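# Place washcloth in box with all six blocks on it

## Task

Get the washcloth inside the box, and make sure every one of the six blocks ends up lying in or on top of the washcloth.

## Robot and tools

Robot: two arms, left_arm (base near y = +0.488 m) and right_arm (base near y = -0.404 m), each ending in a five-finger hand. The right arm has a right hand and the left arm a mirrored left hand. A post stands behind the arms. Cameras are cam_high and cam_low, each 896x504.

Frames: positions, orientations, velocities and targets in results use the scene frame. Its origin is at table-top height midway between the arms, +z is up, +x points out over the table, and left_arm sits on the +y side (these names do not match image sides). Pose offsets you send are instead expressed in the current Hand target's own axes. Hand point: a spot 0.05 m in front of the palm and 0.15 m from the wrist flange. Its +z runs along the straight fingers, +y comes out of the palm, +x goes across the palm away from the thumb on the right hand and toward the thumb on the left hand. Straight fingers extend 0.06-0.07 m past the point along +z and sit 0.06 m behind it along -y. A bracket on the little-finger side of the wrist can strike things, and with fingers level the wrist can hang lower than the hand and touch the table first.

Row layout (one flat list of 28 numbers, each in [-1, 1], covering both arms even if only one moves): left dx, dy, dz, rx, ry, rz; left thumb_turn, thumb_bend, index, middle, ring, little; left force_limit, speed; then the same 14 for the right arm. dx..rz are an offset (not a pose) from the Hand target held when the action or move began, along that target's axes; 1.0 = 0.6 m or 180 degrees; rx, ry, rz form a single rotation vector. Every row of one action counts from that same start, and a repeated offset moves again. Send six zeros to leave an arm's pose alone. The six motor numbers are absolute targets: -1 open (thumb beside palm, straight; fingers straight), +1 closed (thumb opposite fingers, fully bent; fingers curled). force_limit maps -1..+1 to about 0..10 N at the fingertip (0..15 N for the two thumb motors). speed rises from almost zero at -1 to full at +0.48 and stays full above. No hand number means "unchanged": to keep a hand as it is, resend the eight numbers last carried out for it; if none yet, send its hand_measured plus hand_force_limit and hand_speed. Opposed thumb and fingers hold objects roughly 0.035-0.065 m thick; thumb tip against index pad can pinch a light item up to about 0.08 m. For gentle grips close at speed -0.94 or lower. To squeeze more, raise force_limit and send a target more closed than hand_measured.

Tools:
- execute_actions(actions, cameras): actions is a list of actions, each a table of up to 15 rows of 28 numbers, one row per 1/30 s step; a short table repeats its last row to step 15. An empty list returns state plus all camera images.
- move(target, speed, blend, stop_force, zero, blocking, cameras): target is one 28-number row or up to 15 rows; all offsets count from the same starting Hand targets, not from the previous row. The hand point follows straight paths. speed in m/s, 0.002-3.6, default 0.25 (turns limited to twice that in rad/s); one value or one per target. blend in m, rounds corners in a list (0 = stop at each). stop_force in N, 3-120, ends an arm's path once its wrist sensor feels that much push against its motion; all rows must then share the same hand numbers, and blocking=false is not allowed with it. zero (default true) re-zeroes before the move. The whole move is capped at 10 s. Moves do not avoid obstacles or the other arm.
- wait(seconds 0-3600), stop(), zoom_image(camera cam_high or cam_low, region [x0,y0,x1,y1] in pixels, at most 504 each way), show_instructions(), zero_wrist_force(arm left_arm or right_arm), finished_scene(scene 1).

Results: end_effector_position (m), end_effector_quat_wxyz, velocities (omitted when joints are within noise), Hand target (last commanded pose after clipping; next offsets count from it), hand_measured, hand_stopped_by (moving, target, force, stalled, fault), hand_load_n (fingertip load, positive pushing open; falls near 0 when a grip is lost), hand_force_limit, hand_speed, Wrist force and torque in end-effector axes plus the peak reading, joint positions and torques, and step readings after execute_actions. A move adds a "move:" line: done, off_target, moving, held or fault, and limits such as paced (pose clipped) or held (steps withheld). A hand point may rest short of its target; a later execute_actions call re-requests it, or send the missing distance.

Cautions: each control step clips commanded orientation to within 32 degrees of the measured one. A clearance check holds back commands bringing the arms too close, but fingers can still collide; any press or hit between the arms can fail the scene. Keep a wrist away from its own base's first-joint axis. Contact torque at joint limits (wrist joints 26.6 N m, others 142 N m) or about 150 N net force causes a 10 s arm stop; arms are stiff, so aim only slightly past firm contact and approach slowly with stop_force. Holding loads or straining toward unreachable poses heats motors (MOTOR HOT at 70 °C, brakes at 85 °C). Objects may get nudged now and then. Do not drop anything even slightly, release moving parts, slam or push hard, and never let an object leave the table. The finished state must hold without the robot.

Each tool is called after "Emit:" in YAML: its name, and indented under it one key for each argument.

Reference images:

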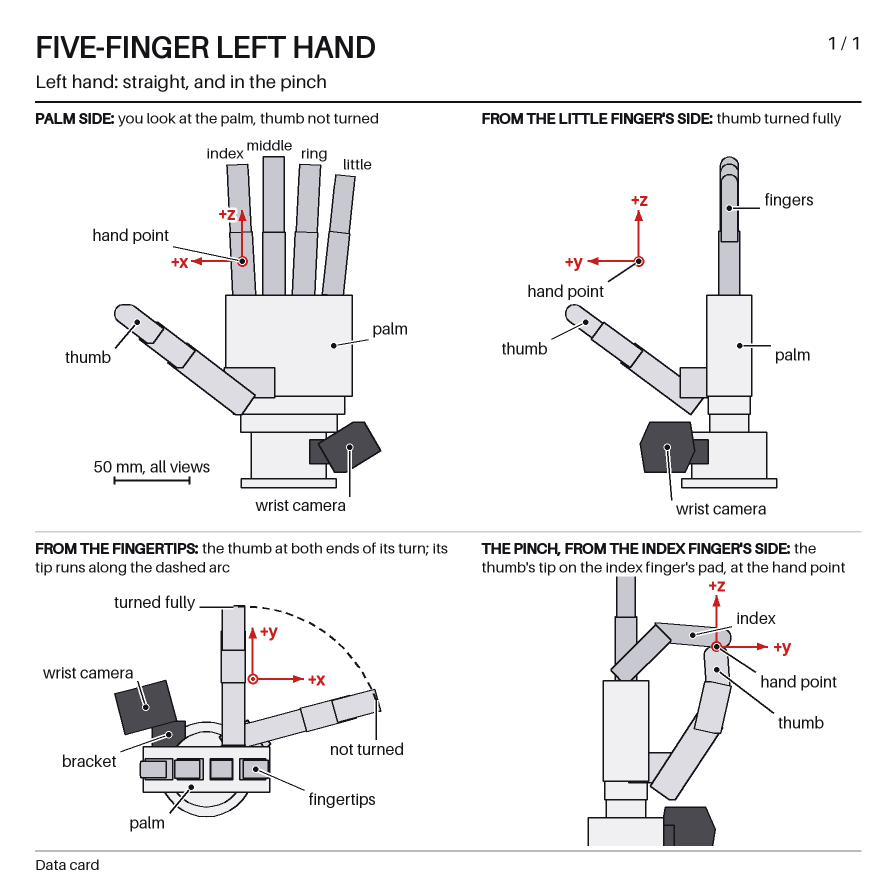

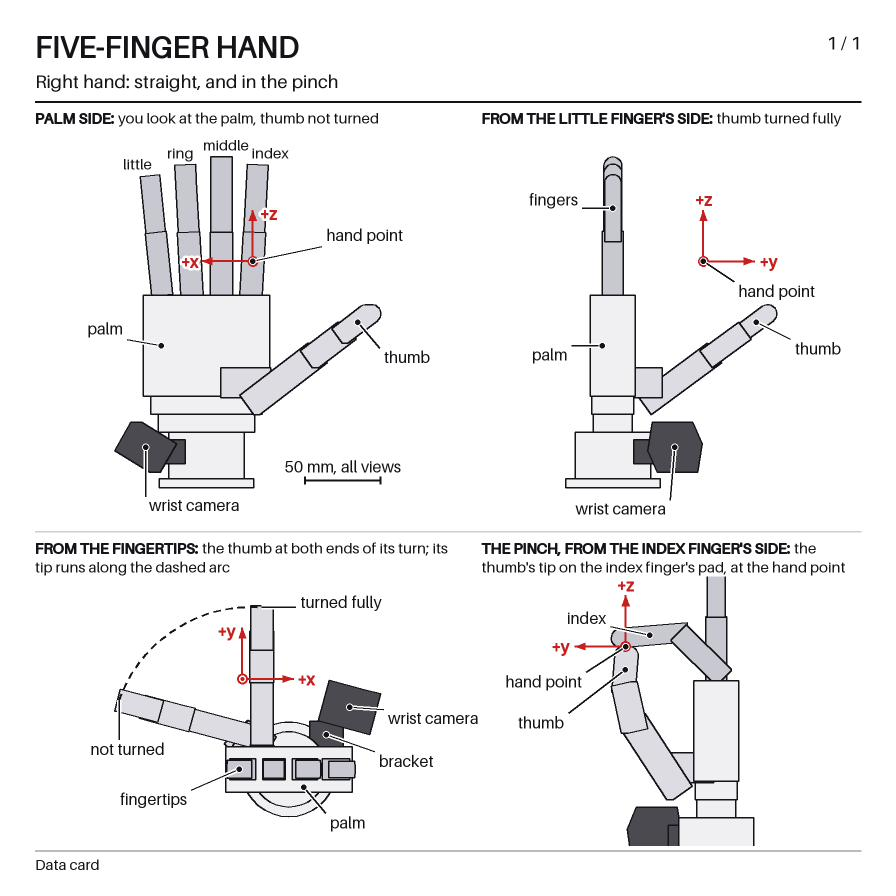

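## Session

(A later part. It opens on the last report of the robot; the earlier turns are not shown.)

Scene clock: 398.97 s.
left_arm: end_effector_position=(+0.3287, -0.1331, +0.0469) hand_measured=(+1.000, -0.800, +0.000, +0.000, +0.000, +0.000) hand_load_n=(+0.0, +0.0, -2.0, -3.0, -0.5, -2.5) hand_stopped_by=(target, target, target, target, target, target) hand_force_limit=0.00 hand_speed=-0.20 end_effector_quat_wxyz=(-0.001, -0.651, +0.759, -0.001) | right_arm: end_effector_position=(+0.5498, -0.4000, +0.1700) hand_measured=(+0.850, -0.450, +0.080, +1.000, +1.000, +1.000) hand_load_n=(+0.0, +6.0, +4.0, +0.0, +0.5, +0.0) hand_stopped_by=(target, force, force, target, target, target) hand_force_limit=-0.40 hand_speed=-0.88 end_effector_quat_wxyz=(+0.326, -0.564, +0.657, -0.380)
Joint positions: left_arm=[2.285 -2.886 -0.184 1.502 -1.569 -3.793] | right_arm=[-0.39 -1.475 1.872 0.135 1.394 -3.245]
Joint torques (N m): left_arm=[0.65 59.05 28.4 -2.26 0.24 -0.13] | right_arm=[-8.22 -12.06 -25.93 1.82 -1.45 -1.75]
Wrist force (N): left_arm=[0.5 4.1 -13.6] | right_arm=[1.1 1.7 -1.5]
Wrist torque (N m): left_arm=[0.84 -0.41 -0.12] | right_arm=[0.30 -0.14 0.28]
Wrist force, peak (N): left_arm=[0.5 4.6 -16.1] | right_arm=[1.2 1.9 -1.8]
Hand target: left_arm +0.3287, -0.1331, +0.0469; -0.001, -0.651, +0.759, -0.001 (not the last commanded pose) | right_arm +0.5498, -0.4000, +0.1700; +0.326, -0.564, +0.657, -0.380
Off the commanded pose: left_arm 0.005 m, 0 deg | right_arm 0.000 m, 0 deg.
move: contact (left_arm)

Emit:
move:
  target:
    - [0,0,-0.15,0,0,0,1,-0.8,0,0,0,0,0,-0.2,0,0,0,0,0,0,0.85,-0.2,0.24,1,1,1,-0.4,-0.88]
    - [-0.5058,-0.0762,-0.3552,0.15,0,0,1,-0.8,0,0,0,0,0,-0.2,-0.2344,0.0744,-0.0956,0,0,0,0.85,-0.2,0.24,1,1,1,-0.4,-0.88]
    - [-0.656,-0.1013,-0.2833,0.33333,0,0,0.85,-0.8,-0.14,1,1,1,-0.8,0,-0.4647,0.2242,-0.3215,0,0,0,0.85,-0.2,0.24,1,1,1,-0.4,-0.88]
    - [-0.656,-0.1013,-0.2833,0.33333,0,0,0.85,-0.56,-0.14,1,1,1,-0.8,0,-0.4647,0.3512,-0.2482,0,0,0,0.85,-0.2,0.24,1,1,1,-0.4,-0.88]
  speed: [0.15, 0.35, 0.3, 0.12]
  blend: [0.02, 0.03, 0, 0]
  cameras: ["all"]

Emit:
move:
  target: [0,0,0,0,0,0,0.85,-0.56,-0.14,1,1,1,-0.8,0,0,0.0447,0.0258,0,0,0,0.85,-0.2,0.24,1,1,1,-0.4,-0.88]
  speed: 0.008
  stop_force: 3

Scene clock: 408.10 s.
left_arm: end_effector_position=(+0.4486, +0.2472, +0.2158) hand_measured=(+0.850, -0.560, -0.140, +1.000, +1.000, +1.000) hand_load_n=(+0.0, +0.0, +0.0, +0.0, +0.0, +0.0) hand_stopped_by=(target, target, target, target, target, target) hand_force_limit=-0.80 hand_speed=0.00 end_effector_quat_wxyz=(+0.325, -0.564, +0.657, -0.381) | right_arm: end_effector_position=(+0.3607, -0.0887, +0.0620) hand_measured=(+0.850, -0.450, +0.080, +1.000, +1.000, +1.000) hand_load_n=(+0.0, +6.0, +4.0, +0.0, +0.0, +0.0) hand_stopped_by=(target, force, force, target, target, target) hand_force_limit=-0.40 hand_speed=-0.88 end_effector_quat_wxyz=(+0.326, -0.564, +0.657, -0.380)
Joint positions: left_arm=[2.92 -1.492 -1.925 2.894 -1.584 -3.153] | right_arm=[0.625 -1.315 2.031 -0.018 2.25 -2.657]
Joint torques (N m): left_arm=[7.17 25.37 7.18 2.05 2.48 1.74] | right_arm=[-8.29 -14.79 -4.66 -1.31 -0.58 -1.76]
Wrist force (N): left_arm=[0.3 2.0 0.9] | right_arm=[1.1 2.0 -1.8]
Wrist torque (N m): left_arm=[0.43 -0.01 0.00] | right_arm=[0.42 -0.15 0.32]
Wrist force, peak (N): left_arm=[0.5 3.9 -13.9] | right_arm=[1.0 2.9 -1.6]
Hand target: left_arm +0.4486, +0.2472, +0.2158; +0.325, -0.564, +0.657, -0.381 | right_arm +0.3607, -0.0887, +0.0620; +0.326, -0.564, +0.657, -0.380
Off the commanded pose: left_arm 0.000 m, 0 deg | right_arm 0.000 m, 0 deg.
elbow stopped short (left arm): the move would have taken joint 3 (elbow) straighter than the controller allows.
move: done

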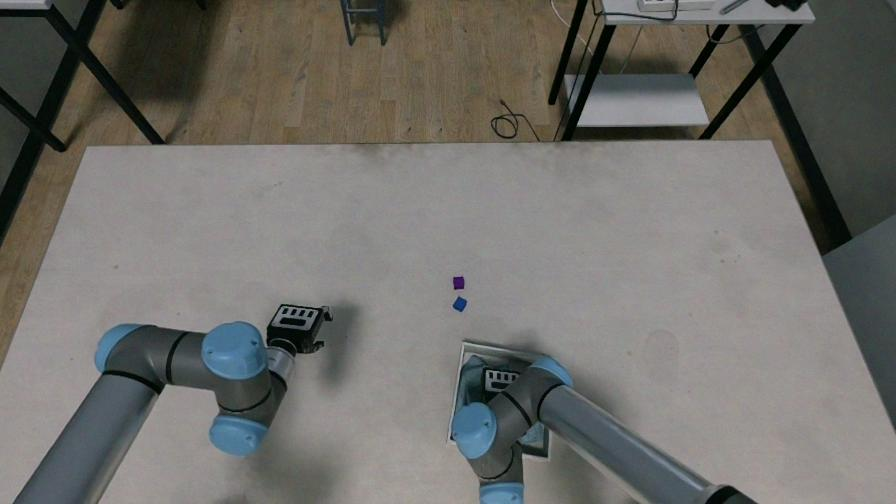

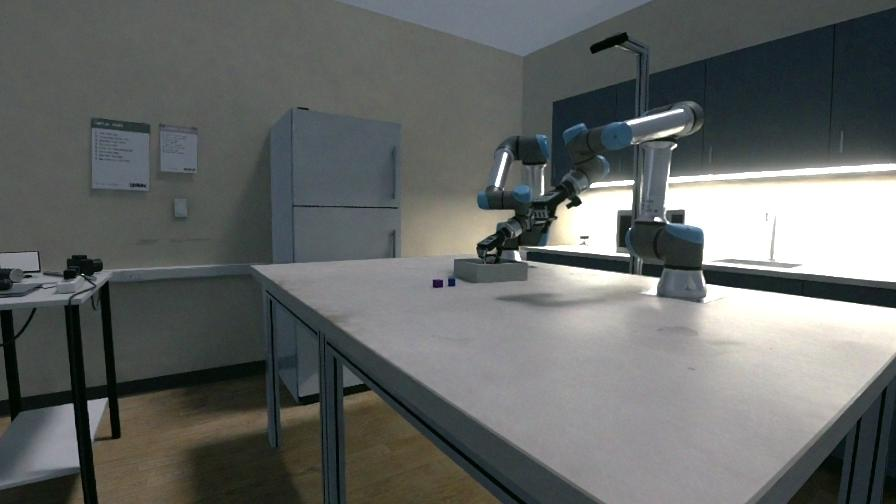

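Scene clock: 410.93 s.
left_arm: end_effector_position=(+0.4486, +0.2472, +0.2158) hand_measured=(+0.850, -0.560, -0.140, +1.000, +1.000, +1.000) hand_load_n=(+0.0, +0.5, +0.0, +0.0, +0.0, +0.0) hand_stopped_by=(target, target, target, target, target, target) hand_force_limit=-0.80 hand_speed=0.00 end_effector_quat_wxyz=(+0.325, -0.564, +0.657, -0.381) | right_arm: end_effector_position=(+0.3607, -0.0887, +0.0487) hand_measured=(+0.850, -0.450, +0.080, +1.000, +1.000, +1.000) hand_load_n=(+0.0, +6.0, +3.5, +0.0, +0.0, +0.0) hand_stopped_by=(target, force, force, target, target, target) hand_force_limit=-0.40 hand_speed=-0.88 end_effector_quat_wxyz=(+0.326, -0.564, +0.657, -0.380)
Joint positions: left_arm=[2.92 -1.492 -1.925 2.894 -1.584 -3.153] | right_arm=[0.625 -1.291 2.044 -0.055 2.25 -2.657]
Joint torques (N m): left_arm=[6.34 24.36 7.4 1.92 2.43 1.76] | right_arm=[-5.92 -40.64 -20.42 2.71 0.03 0.92]
Wrist force (N): left_arm=[0.5 2.0 0.7] | right_arm=[1.1 -0.4 -3.4]
Wrist torque (N m): left_arm=[0.43 -0.04 0.01] | right_arm=[0.30 -0.14 0.30]
Wrist force, peak (N): left_arm=[0.4 2.2 0.5] | right_arm=[1.0 -0.8 -3.9]
Hand target: left_arm +0.4486, +0.2472, +0.2158; +0.325, -0.564, +0.657, -0.381 | right_arm +0.3607, -0.0887, +0.0487; +0.326, -0.564, +0.657, -0.380 (not the last commanded pose)
Off the commanded pose: left_arm 0.000 m, 0 deg | right_arm 0.018 m, 0 deg.
move: contact (right_arm)

Emit:
move:
  target:
    - [0,0,0,0,0,0,0.85,-0.56,-0.14,1,1,1,-0.4,-0.6,0,0,0,0,0,0,0.85,-0.56,-0.14,1,1,1,-0.4,-0.6]
    - [0,0,0,0,0,0,0.85,-0.56,-0.14,1,1,1,-0.4,-0.6,0,-0.1462,-0.0844,0,0,0,0.85,-0.56,-0.14,1,1,1,-0.4,-0.6]
    - [0.2011,-0.0299,0.1185,0,0.0481,0.0278,0.85,-0.56,-0.14,1,1,1,-0.4,-0.6,0.3254,-0.2755,0.0726,0,0,0,0.85,-0.56,-0.14,1,1,1,-0.4,-0.6]
    - [0.4469,0.0302,0.3334,0,0.0962,0.0556,0.85,-0.56,-0.14,1,1,1,-0.4,-0.6,0.4646,-0.3704,0.2373,0,0,0,0.85,-0.56,-0.14,1,1,1,-0.4,-0.6]
    - [0.4469,0.1389,0.3961,0,0.0962,0.0556,0.85,-0.56,-0.14,1,1,1,-0.4,-0.6,0.4646,-0.3704,0.2373,0,0,0,0.85,-0.56,-0.14,1,1,1,-0.4,-0.6]
  speed: [0.1, 0.1, 0.35, 0.35, 0.1]
  blend: [0, 0.02, 0.03, 0, 0]
  cameras: ["all"]

Emit:
zoom_image:
  camera: "cam_high"
  region: [445, 335, 555, 460]

Emit:
zoom_image:
  camera: "cam_low"
  region: [410, 210, 530, 300]

Scene clock: 417.13 s.
left_arm: end_effector_position=(+0.5701, -0.0434, +0.0258) hand_measured=(+0.850, -0.560, -0.140, +1.000, +1.000, +1.000) hand_load_n=(+0.0, +0.0, +0.0, +0.0, +0.0, +0.0) hand_stopped_by=(target, target, target, target, target, target) hand_force_limit=-0.40 hand_speed=-0.60 end_effector_quat_wxyz=(+0.254, -0.441, +0.745, -0.432) | right_arm: end_effector_position=(+0.5499, -0.4000, +0.1699) hand_measured=(+0.850, -0.560, -0.140, +1.000, +1.000, +1.000) hand_load_n=(+0.0, +0.0, +0.0, +0.0, +0.0, +0.0) hand_stopped_by=(target, target, target, target, target, target) hand_force_limit=-0.40 hand_speed=-0.60 end_effector_quat_wxyz=(+0.326, -0.564, +0.657, -0.380)
Joint positions: left_arm=[2.54 -2.295 -1.356 3.129 -1.612 -3.168] | right_arm=[-0.39 -1.475 1.872 0.135 1.394 -3.245]
Joint torques (N m): left_arm=[-6.92 33.77 4.29 2.16 -2.19 -1.71] | right_arm=[-8.25 -11.51 -25.36 1.9 -1.48 -1.77]
Wrist force (N): left_arm=[0.2 2.3 0.7] | right_arm=[1.1 1.4 -1.4]
Wrist torque (N m): left_arm=[0.47 0.00 -0.02] | right_arm=[0.26 -0.14 0.27]
Wrist force, peak (N): left_arm=[1.2 2.5 2.2] | right_arm=[0.9 -0.4 -3.9]
Hand target: left_arm +0.5701, -0.0434, +0.0258; +0.254, -0.441, +0.745, -0.432 | right_arm +0.5499, -0.4000, +0.1699; +0.326, -0.564, +0.657, -0.380
Off the commanded pose: left_arm 0.000 m, 0 deg | right_arm 0.000 m, 0 deg.
move: done

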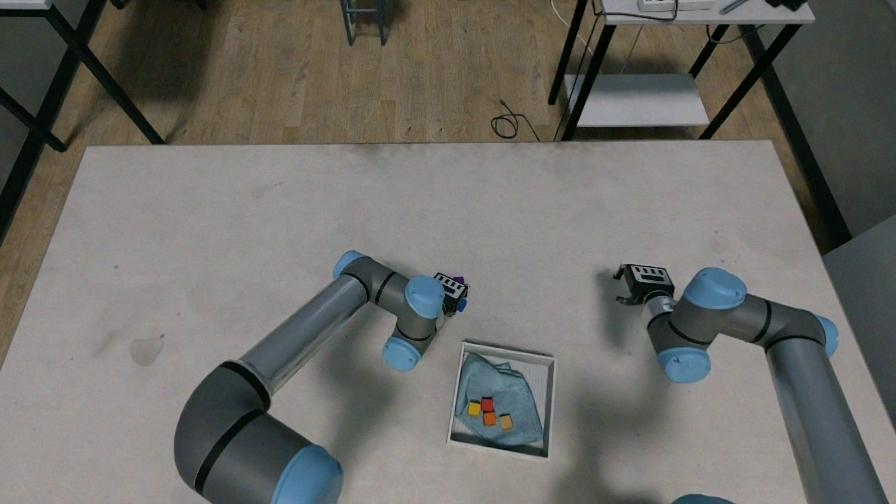

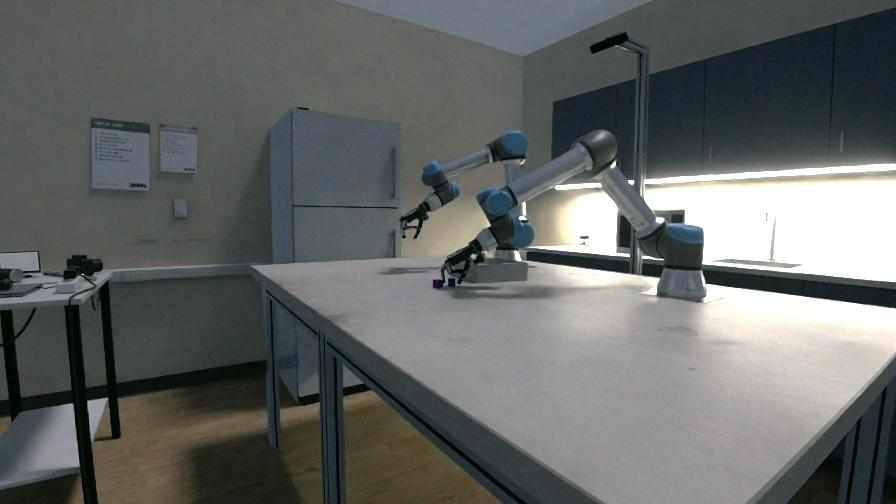

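Scaled by 4.032 from the camera's image (finer frame: 1280x720).

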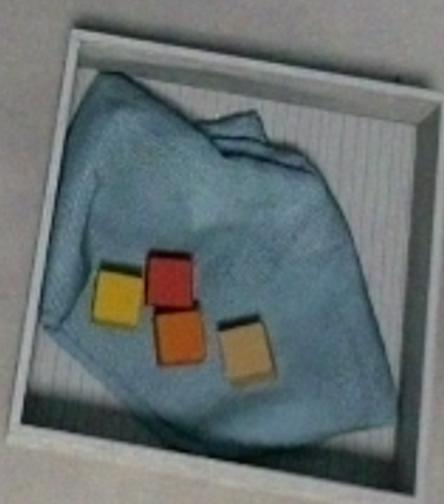

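Scaled by 4.200 from the camera's image (finer frame: 1280x720).

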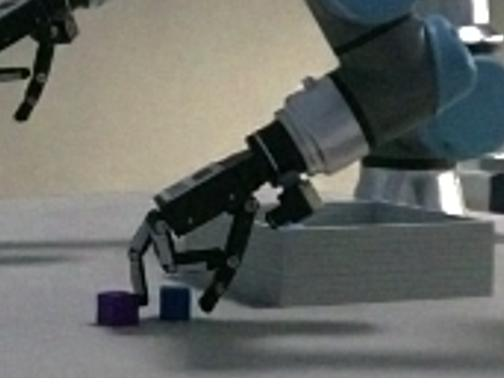

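Emit:
move:
  target:
    - [0,0.0014,0.0008,0,0,0,0.85,-0.2,0.24,1,1,1,-0.4,-0.88,0,0,0,0,0,0,0.85,-0.56,-0.14,1,1,1,-0.4,-0.6]
    - [0,-0.1504,-0.0868,0,0,0,0.85,-0.2,0.24,1,1,1,-0.4,-0.88,0,0,0,0,0,0,0.85,-0.56,-0.14,1,1,1,-0.4,-0.6]
    - [0.4132,-0.0254,-0.3701,0,-0.0962,-0.0556,0.85,-0.2,0.24,1,1,1,-0.4,-0.88,0,0,0,0,0,0,0.85,-0.56,-0.14,1,1,1,-0.4,-0.6]
    - [0.4132,0.1045,-0.2951,0,-0.0962,-0.0556,0.85,-0.2,0.24,1,1,1,-0.4,-0.88,0,0,0,0,0,0,0.85,-0.56,-0.14,1,1,1,-0.4,-0.6]
  speed: [0.1, 0.12, 0.35, 0.12]
  blend: [0, 0.02, 0.01, 0]

Emit:
move:
  target: [0,0.0433,0.025,0,0,0,0.85,-0.2,0.24,1,1,1,-0.4,-0.88,0,0,0,0,0,0,0.85,-0.56,-0.14,1,1,1,-0.4,-0.6]
  speed: 0.01
  stop_force: 3
  cameras: ["all"]

Emit:
zoom_image:
  camera: "cam_low"
  region: [430, 210, 550, 295]

Scene clock: 424.47 s.
left_arm: end_effector_position=(+0.2888, -0.1718, +0.0602) hand_measured=(+0.850, -0.454, +0.070, +1.000, +1.000, +1.000) hand_load_n=(+0.5, +4.5, +2.5, +0.0, +0.0, +0.0) hand_stopped_by=(target, force, force, target, target, target) hand_force_limit=-0.40 hand_speed=-0.88 end_effector_quat_wxyz=(+0.325, -0.564, +0.657, -0.381) | right_arm: end_effector_position=(+0.5499, -0.4000, +0.1699) hand_measured=(+0.850, -0.560, -0.140, +1.000, +1.000, +1.000) hand_load_n=(+0.0, +0.0, +0.0, -0.5, +0.0, +0.0) hand_stopped_by=(target, target, target, target, target, target) hand_force_limit=-0.40 hand_speed=-0.60 end_effector_quat_wxyz=(+0.326, -0.564, +0.657, -0.380)
Joint positions: left_arm=[1.917 -2.378 -1.161 2.707 -2.401 -3.826] | right_arm=[-0.39 -1.475 1.872 0.135 1.394 -3.245]
Joint torques (N m): left_arm=[1.13 36.96 4.56 1.15 1.11 1.75] | right_arm=[-8.26 -12.02 -25.43 1.76 -1.36 -1.71]
Wrist force (N): left_arm=[0.3 2.1 0.4] | right_arm=[1.2 1.5 -1.5]
Wrist torque (N m): left_arm=[0.47 -0.03 0.01] | right_arm=[0.27 -0.14 0.28]
Wrist force, peak (N): left_arm=[0.2 3.3 1.1] | right_arm=[1.3 2.0 -1.6]
Hand target: left_arm +0.2889, -0.1718, +0.0601; +0.325, -0.564, +0.657, -0.381 | right_arm +0.5499, -0.4000, +0.1699; +0.326, -0.564, +0.657, -0.380
Off the commanded pose: left_arm 0.000 m, 0 deg | right_arm 0.000 m, 0 deg.
move: done

Scene clock: 427.67 s.
left_arm: end_effector_position=(+0.2889, -0.1718, +0.0408) hand_measured=(+0.850, -0.454, +0.070, +1.000, +1.000, +1.000) hand_load_n=(+0.5, +4.0, +2.5, +0.0, +0.0, +0.5) hand_stopped_by=(target, force, force, target, target, target) hand_force_limit=-0.40 hand_speed=-0.88 end_effector_quat_wxyz=(+0.325, -0.564, +0.657, -0.381) | right_arm: end_effector_position=(+0.5499, -0.4000, +0.1699) hand_measured=(+0.850, -0.560, -0.140, +1.000, +1.000, +1.000) hand_load_n=(+0.0, +0.0, +0.0, -0.5, +0.0, +0.0) hand_stopped_by=(target, target, target, target, target, target) hand_force_limit=-0.40 hand_speed=-0.60 end_effector_quat_wxyz=(+0.326, -0.564, +0.657, -0.380)
Joint positions: left_arm=[1.917 -2.398 -1.177 2.744 -2.401 -3.826] | right_arm=[-0.39 -1.475 1.872 0.135 1.394 -3.245]
Joint torques (N m): left_arm=[4.97 56.04 31.07 -2.85 1.16 -1.15] | right_arm=[-8.1 -12.14 -25.5 1.77 -1.36 -1.78]
Wrist force (N): left_arm=[0.5 0.5 -0.9] | right_arm=[1.3 1.6 -1.4]
Wrist torque (N m): left_arm=[0.43 -0.08 0.03] | right_arm=[0.29 -0.16 0.29]
Wrist force, peak (N): left_arm=[0.5 2.4 0.8] | right_arm=[1.1 1.9 -1.7]
Hand target: left_arm +0.2889, -0.1718, +0.0408; +0.325, -0.564, +0.657, -0.381 (not the last commanded pose) | right_arm +0.5499, -0.4000, +0.1699; +0.326, -0.564, +0.657, -0.380
Off the commanded pose: left_arm 0.011 m, 0 deg | right_arm 0.000 m, 0 deg.
move: contact (left_arm)

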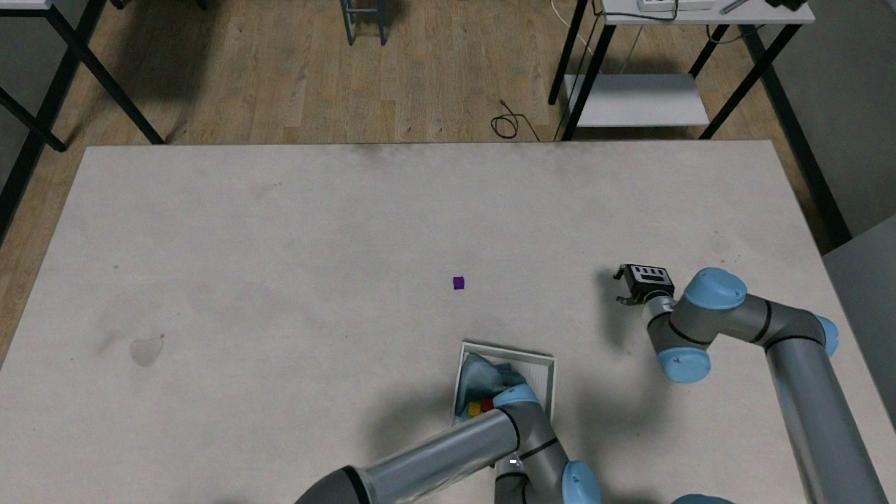

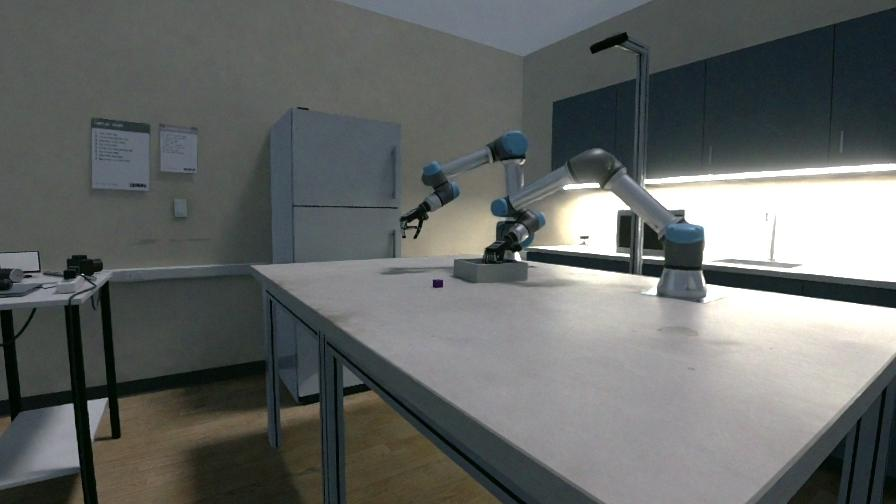

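Scaled by 4.200 from the camera's image (finer frame: 1280x720).

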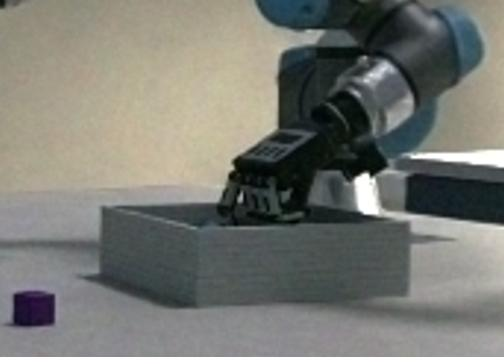

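Emit:
move:
  target: [0,0.0087,0.005,0,0,0,0.85,-0.2,0.24,1,1,1,-0.4,-0.88,0,0,0,0,0,0,0.85,-0.56,-0.14,1,1,1,-0.4,-0.6]
  speed: 0.005
  stop_force: 5
  zero: false

Scene clock: 429.73 s.
left_arm: end_effector_position=(+0.2890, -0.1720, +0.0404) hand_measured=(+0.850, -0.454, +0.070, +1.000, +1.000, +1.000) hand_load_n=(+0.5, +4.5, +3.0, +0.0, +0.0, +0.0) hand_stopped_by=(target, force, force, target, target, target) hand_force_limit=-0.40 hand_speed=-0.88 end_effector_quat_wxyz=(+0.325, -0.564, +0.657, -0.381) | right_arm: end_effector_position=(+0.5499, -0.4000, +0.1699) hand_measured=(+0.850, -0.560, -0.140, +1.000, +1.000, +1.000) hand_load_n=(+0.0, +0.0, +0.0, +0.0, +0.0, +0.0) hand_stopped_by=(target, target, target, target, target, target) hand_force_limit=-0.40 hand_speed=-0.60 end_effector_quat_wxyz=(+0.326, -0.564, +0.657, -0.380)
Joint positions: left_arm=[1.917 -2.399 -1.177 2.745 -2.401 -3.826] | right_arm=[-0.39 -1.475 1.872 0.135 1.394 -3.245]
Joint torques (N m): left_arm=[4.69 55.35 30.5 -2.77 0.98 -1.22] | right_arm=[-8.08 -12.08 -25.86 1.76 -1.32 -1.81]
Wrist force (N): left_arm=[0.0 -0.6 -1.5] | right_arm=[1.2 1.6 -1.2]
Wrist torque (N m): left_arm=[0.37 -0.04 0.03] | right_arm=[0.27 -0.16 0.28]
Wrist force, peak (N): left_arm=[-0.4 -2.3 -2.2] | right_arm=[1.4 1.7 -1.7]
Hand target: left_arm +0.2890, -0.1720, +0.0404; +0.325, -0.564, +0.657, -0.381 (not the last commanded pose) | right_arm +0.5499, -0.4000, +0.1699; +0.326, -0.564, +0.657, -0.380
Off the commanded pose: left_arm 0.006 m, 0 deg | right_arm 0.000 m, 0 deg.
move: contact (left_arm)

Emit:
move:
  target:
    - [0,0,0,0,0,0,0.85,-0.56,-0.14,1,1,1,-0.4,-0.6,0,0,0,0,0,0,0.85,-0.56,-0.14,1,1,1,-0.4,-0.6]
    - [0,-0.1582,-0.0913,0,0,0,0.85,-0.56,-0.14,1,1,1,-0.4,-0.6,0,0,0,0,0,0,0.85,-0.56,-0.14,1,1,1,-0.4,-0.6]
    - [-0.3003,-0.3373,0.4188,0,0,0,0.85,-0.56,-0.14,1,1,1,-0.4,-0.6,0,0,0,0,0,0,0.85,-0.56,-0.14,1,1,1,-0.4,-0.6]
    - [-0.3003,-0.2431,0.4732,0,0,0,0.85,-0.56,-0.14,1,1,1,-0.4,-0.6,0,0,0,0,0,0,0.85,-0.56,-0.14,1,1,1,-0.4,-0.6]
    - [-0.3003,-0.2431,0.4732,0,0,0,0.85,-0.2,0.24,1,1,1,-0.4,-0.88,0,0,0,0,0,0,0.85,-0.56,-0.14,1,1,1,-0.4,-0.6]
    - [-0.3003,-0.395,0.3855,0,0,0,0.85,-0.2,0.24,1,1,1,-0.4,-0.88,0,0,0,0,0,0,0.85,-0.56,-0.14,1,1,1,-0.4,-0.6]
  speed: [0.1, 0.08, 0.4, 0.12, 0.12, 0.15]
  blend: [0, 0.02, 0, 0, 0, 0]
  cameras: ["all"]

Emit:
zoom_image:
  camera: "cam_high"
  region: [445, 335, 555, 460]

Emit:
zoom_image:
  camera: "cam_low"
  region: [410, 210, 530, 300]

Scene clock: 437.57 s.
left_arm: end_effector_position=(+0.6314, -0.0422, +0.1298) hand_measured=(+0.850, -0.460, +0.058, +1.000, +1.000, +1.000) hand_load_n=(+0.0, +5.0, +3.5, +0.0, +0.0, +0.5) hand_stopped_by=(target, force, force, target, target, target) hand_force_limit=-0.40 hand_speed=-0.88 end_effector_quat_wxyz=(+0.325, -0.564, +0.657, -0.381) | right_arm: end_effector_position=(+0.5499, -0.4000, +0.1699) hand_measured=(+0.850, -0.560, -0.140, +1.000, +1.000, +1.000) hand_load_n=(+0.0, +0.0, +0.0, +0.5, +0.5, +0.0) hand_stopped_by=(target, target, target, target, target, target) hand_force_limit=-0.40 hand_speed=-0.60 end_effector_quat_wxyz=(+0.326, -0.564, +0.657, -0.380)
Joint positions: left_arm=[2.488 -2.37 -0.946 2.748 -1.954 -3.38] | right_arm=[-0.39 -1.475 1.872 0.135 1.394 -3.245]
Joint torques (N m): left_arm=[5.13 58.89 36.07 -1.92 -2.17 -1.93] | right_arm=[-7.85 -11.88 -25.79 1.63 -1.43 -1.62]
Wrist force (N): left_arm=[0.5 2.1 0.8] | right_arm=[1.5 1.7 -1.5]
Wrist torque (N m): left_arm=[0.42 -0.04 0.03] | right_arm=[0.31 -0.18 0.30]
Wrist force, peak (N): left_arm=[0.4 3.4 1.2] | right_arm=[1.3 1.9 -1.6]
Hand target: left_arm +0.6314, -0.0422, +0.1298; +0.325, -0.564, +0.657, -0.381 | right_arm +0.5499, -0.4000, +0.1699; +0.326, -0.564, +0.657, -0.380
Off the commanded pose: left_arm 0.000 m, 0 deg | right_arm 0.000 m, 0 deg.
move: done

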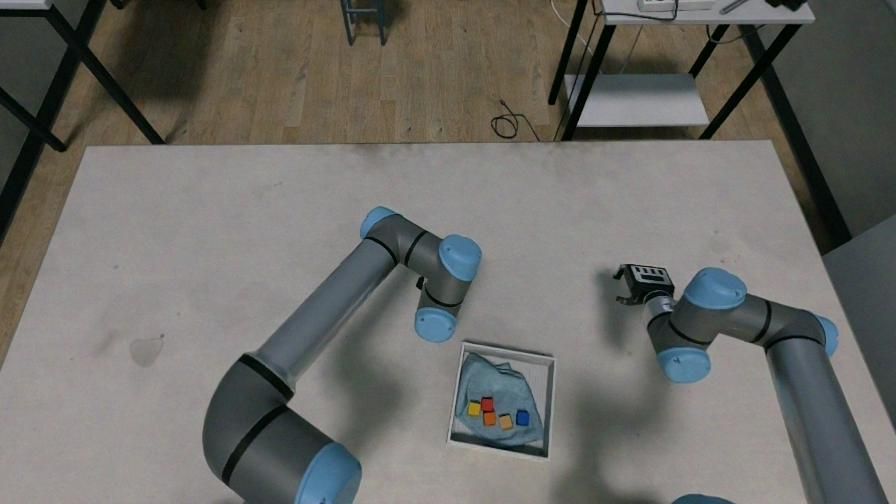

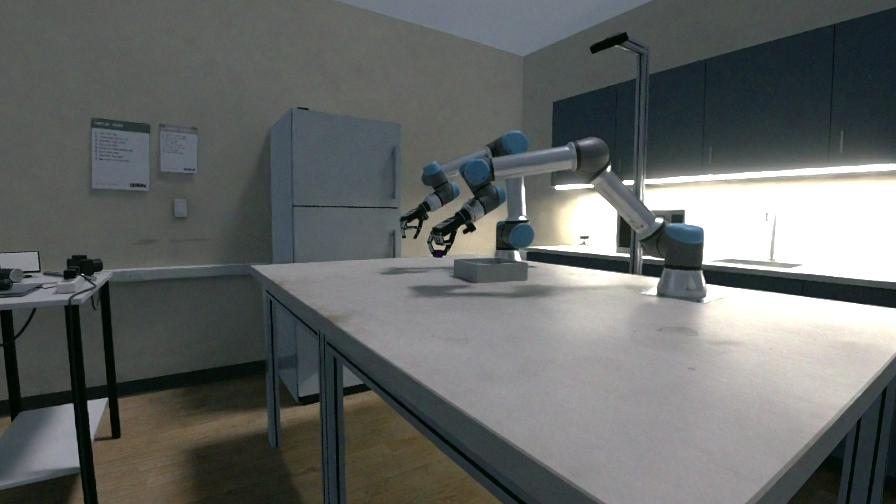

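Scaled by 4.032 from the camera's image (finer frame: 1280x720).

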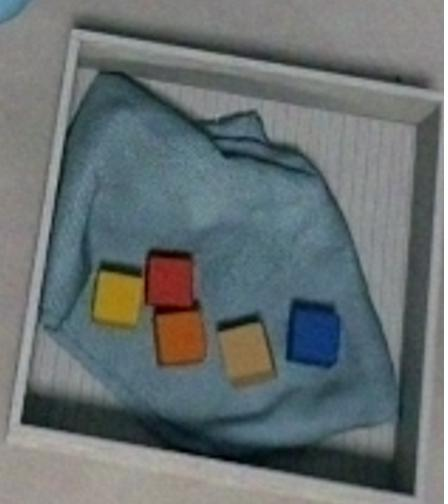

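Scaled by 4.200 from the camera's image (finer frame: 1280x720).

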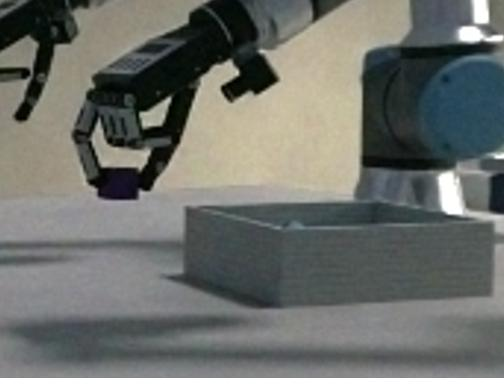

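Emit:
move:
  target:
    - [0.0828,0.0331,-0.1246,0,0,0,0.85,-0.2,0.24,1,1,1,-0.4,-0.88,0,0,0,0,0,0,0.85,-0.56,-0.14,1,1,1,-0.4,-0.6]
    - [0.2461,0.2057,-0.4238,0,0,0,0.85,-0.2,0.24,1,1,1,-0.4,-0.88,0,0,0,0,0,0,0.85,-0.56,-0.14,1,1,1,-0.4,-0.6]
    - [0.2461,0.3241,-0.3555,0,0,0,0.85,-0.2,0.24,1,1,1,-0.4,-0.88,0,0,0,0,0,0,0.85,-0.56,-0.14,1,1,1,-0.4,-0.6]
  speed: [0.25, 0.35, 0.12]
  blend: [0.02, 0.01, 0]

Emit:
move:
  target: [0,0.0491,0.0283,0,0,0,0.85,-0.2,0.24,1,1,1,-0.4,-0.88,0,0,0,0,0,0,0.85,-0.56,-0.14,1,1,1,-0.4,-0.6]
  speed: 0.01
  stop_force: 3

Scene clock: 441.83 s.
left_arm: end_effector_position=(+0.3303, -0.1454, +0.0682) hand_measured=(+0.850, -0.460, +0.058, +1.000, +1.000, +1.000) hand_load_n=(+0.0, +5.0, +3.5, +0.0, +0.5, +0.0) hand_stopped_by=(target, force, force, target, target, target) hand_force_limit=-0.40 hand_speed=-0.88 end_effector_quat_wxyz=(+0.325, -0.564, +0.657, -0.381) | right_arm: end_effector_position=(+0.5499, -0.4000, +0.1699) hand_measured=(+0.850, -0.560, -0.140, +1.000, +1.000, +1.000) hand_load_n=(+0.0, +0.0, +0.0, +0.0, +0.0, +0.0) hand_stopped_by=(target, target, target, target, target, target) hand_force_limit=-0.40 hand_speed=-0.60 end_effector_quat_wxyz=(+0.326, -0.564, +0.657, -0.380)
Joint positions: left_arm=[2 -2.315 -1.241 2.786 -2.343 -3.74] | right_arm=[-0.39 -1.475 1.872 0.135 1.394 -3.245]
Joint torques (N m): left_arm=[-1.51 35.46 4.6 1.29 1.22 1.68] | right_arm=[-8.21 -12.33 -25.59 1.68 -1.36 -1.78]
Wrist force (N): left_arm=[0.2 2.3 0.9] | right_arm=[1.3 1.5 -1.5]
Wrist torque (N m): left_arm=[0.45 0.01 -0.02] | right_arm=[0.28 -0.17 0.29]
Wrist force, peak (N): left_arm=[0.3 3.0 0.8] | right_arm=[1.3 1.8 -1.7]
Hand target: left_arm +0.3303, -0.1454, +0.0682; +0.325, -0.564, +0.657, -0.381 | right_arm +0.5499, -0.4000, +0.1699; +0.326, -0.564, +0.657, -0.380
Off the commanded pose: left_arm 0.000 m, 0 deg | right_arm 0.000 m, 0 deg.
move: done

Scene clock: 445.47 s.
left_arm: end_effector_position=(+0.3303, -0.1454, +0.0441) hand_measured=(+0.850, -0.460, +0.058, +1.000, +1.000, +1.000) hand_load_n=(+0.0, +4.0, +2.5, +0.0, +0.0, +0.0) hand_stopped_by=(target, force, force, target, target, target) hand_force_limit=-0.40 hand_speed=-0.88 end_effector_quat_wxyz=(+0.325, -0.564, +0.657, -0.381) | right_arm: end_effector_position=(+0.5499, -0.4000, +0.1699) hand_measured=(+0.850, -0.560, -0.140, +1.000, +1.000, +1.000) hand_load_n=(+0.0, +0.0, +0.0, +0.0, +0.0, +0.0) hand_stopped_by=(target, target, target, target, target, target) hand_force_limit=-0.40 hand_speed=-0.60 end_effector_quat_wxyz=(+0.326, -0.564, +0.657, -0.380)
Joint positions: left_arm=[2 -2.341 -1.263 2.833 -2.343 -3.74] | right_arm=[-0.39 -1.475 1.872 0.135 1.394 -3.245]
Joint torques (N m): left_arm=[-1.2 53.95 30.81 -2.62 -1.67 -1.4] | right_arm=[-7.4 -12.23 -25.82 1.63 -1.34 -1.68]
Wrist force (N): left_arm=[0.4 0.5 -1.1] | right_arm=[0.9 1.8 -1.5]
Wrist torque (N m): left_arm=[0.38 -0.03 -0.01] | right_arm=[0.32 -0.11 0.27]
Wrist force, peak (N): left_arm=[0.2 2.3 0.9] | right_arm=[1.3 1.8 -1.9]
Hand target: left_arm +0.3303, -0.1454, +0.0441; +0.325, -0.564, +0.657, -0.381 (not the last commanded pose) | right_arm +0.5499, -0.4000, +0.1699; +0.326, -0.564, +0.657, -0.380
Off the commanded pose: left_arm 0.010 m, 0 deg | right_arm 0.000 m, 0 deg.
move: contact (left_arm)

Release, lift slowly, retreat and view.

Emit:
move:
  target:
    - [0,0,0,0,0,0,0.85,-0.56,-0.14,1,1,1,-0.4,-0.6,0,0,0,0,0,0,0.85,-0.56,-0.14,1,1,1,-0.4,-0.6]
    - [0,-0.1443,-0.0833,0,0,0,0.85,-0.56,-0.14,1,1,1,-0.4,-0.6,0,0,0,0,0,0,0.85,-0.56,-0.14,1,1,1,-0.4,-0.6]
    - [-0.6897,-0.2097,0.0239,0,0,0,0.85,-0.56,-0.14,1,1,1,-0.4,-0.6,0,0,0,0,0,0,0.85,-0.56,-0.14,1,1,1,-0.4,-0.6]
  speed: [0.1, 0.08, 0.4]
  blend: [0, 0.02, 0]
  cameras: ["all"]

Emit:
zoom_image:
  camera: "cam_high"
  region: [445, 335, 555, 460]

Emit:
zoom_image:
  camera: "cam_low"
  region: [430, 220, 550, 295]

Scene clock: 449.67 s.
left_arm: end_effector_position=(+0.4677, +0.2524, +0.1446) hand_measured=(+0.850, -0.560, -0.140, +1.000, +1.000, +1.000) hand_load_n=(+0.0, +0.0, +0.0, +0.0, +0.0, +0.0) hand_stopped_by=(target, target, target, target, target, target) hand_force_limit=-0.40 hand_speed=-0.60 end_effector_quat_wxyz=(+0.325, -0.564, +0.657, -0.381) | right_arm: end_effector_position=(+0.5499, -0.4000, +0.1699) hand_measured=(+0.850, -0.560, -0.140, +1.000, +1.000, +1.000) hand_load_n=(+0.0, +0.0, +0.0, +0.0, +0.0, +0.0) hand_stopped_by=(target, target, target, target, target, target) hand_force_limit=-0.40 hand_speed=-0.60 end_effector_quat_wxyz=(+0.326, -0.564, +0.657, -0.380)
Joint positions: left_arm=[2.947 -1.593 -2.023 3.094 -1.561 -3.14] | right_arm=[-0.39 -1.475 1.872 0.135 1.394 -3.245]
Joint torques (N m): left_arm=[7.47 28.72 5.05 -1.77 2.69 1.68] | right_arm=[-7.86 -12.22 -25.51 1.51 -1.37 -1.69]
Wrist force (N): left_arm=[0.2 2.2 0.3] | right_arm=[1.2 1.4 -1.5]
Wrist torque (N m): left_arm=[0.49 0.00 -0.05] | right_arm=[0.26 -0.15 0.27]
Wrist force, peak (N): left_arm=[0.4 2.8 0.7] | right_arm=[1.2 2.0 -1.6]
Hand target: left_arm +0.4678, +0.2524, +0.1446; +0.325, -0.564, +0.657, -0.381 | right_arm +0.5499, -0.4000, +0.1699; +0.326, -0.564, +0.657, -0.380
Off the commanded pose: left_arm 0.000 m, 0 deg | right_arm 0.000 m, 0 deg.
move: done

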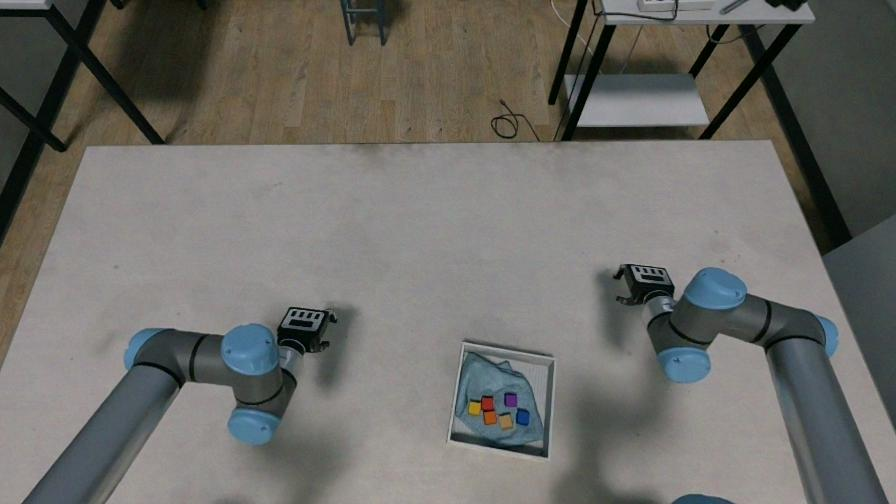

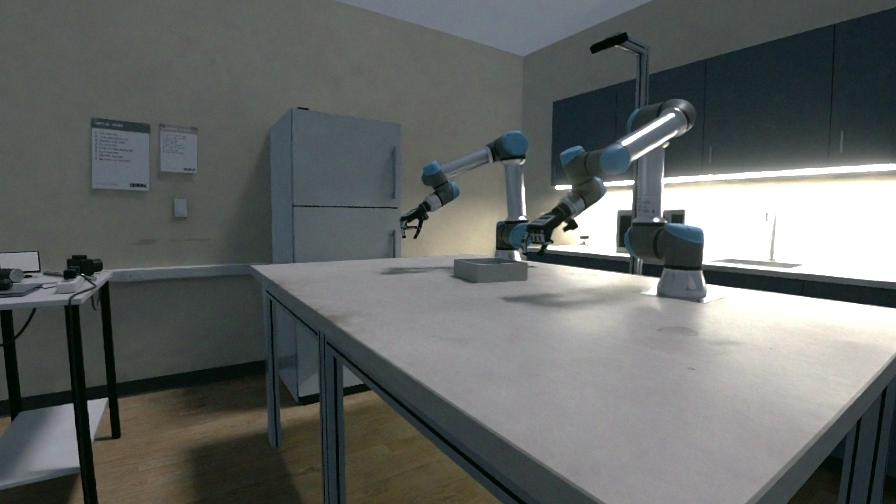

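Scaled by 4.032 from the camera's image (finer frame: 1280x720).

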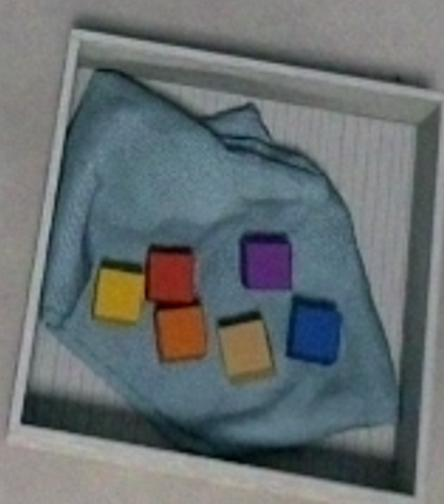

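Scaled by 4.200 from the camera's image (finer frame: 1280x720).

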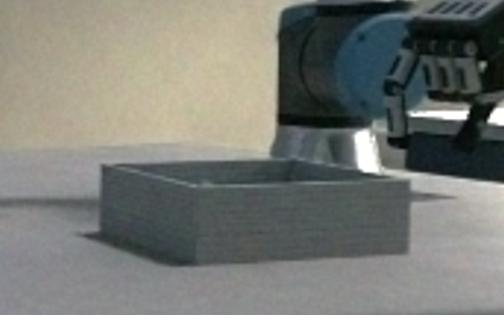

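All six blocks are on the washcloth inside the box, and nothing is moving.

Emit:
finished_scene:

The scene is finished: the task was done.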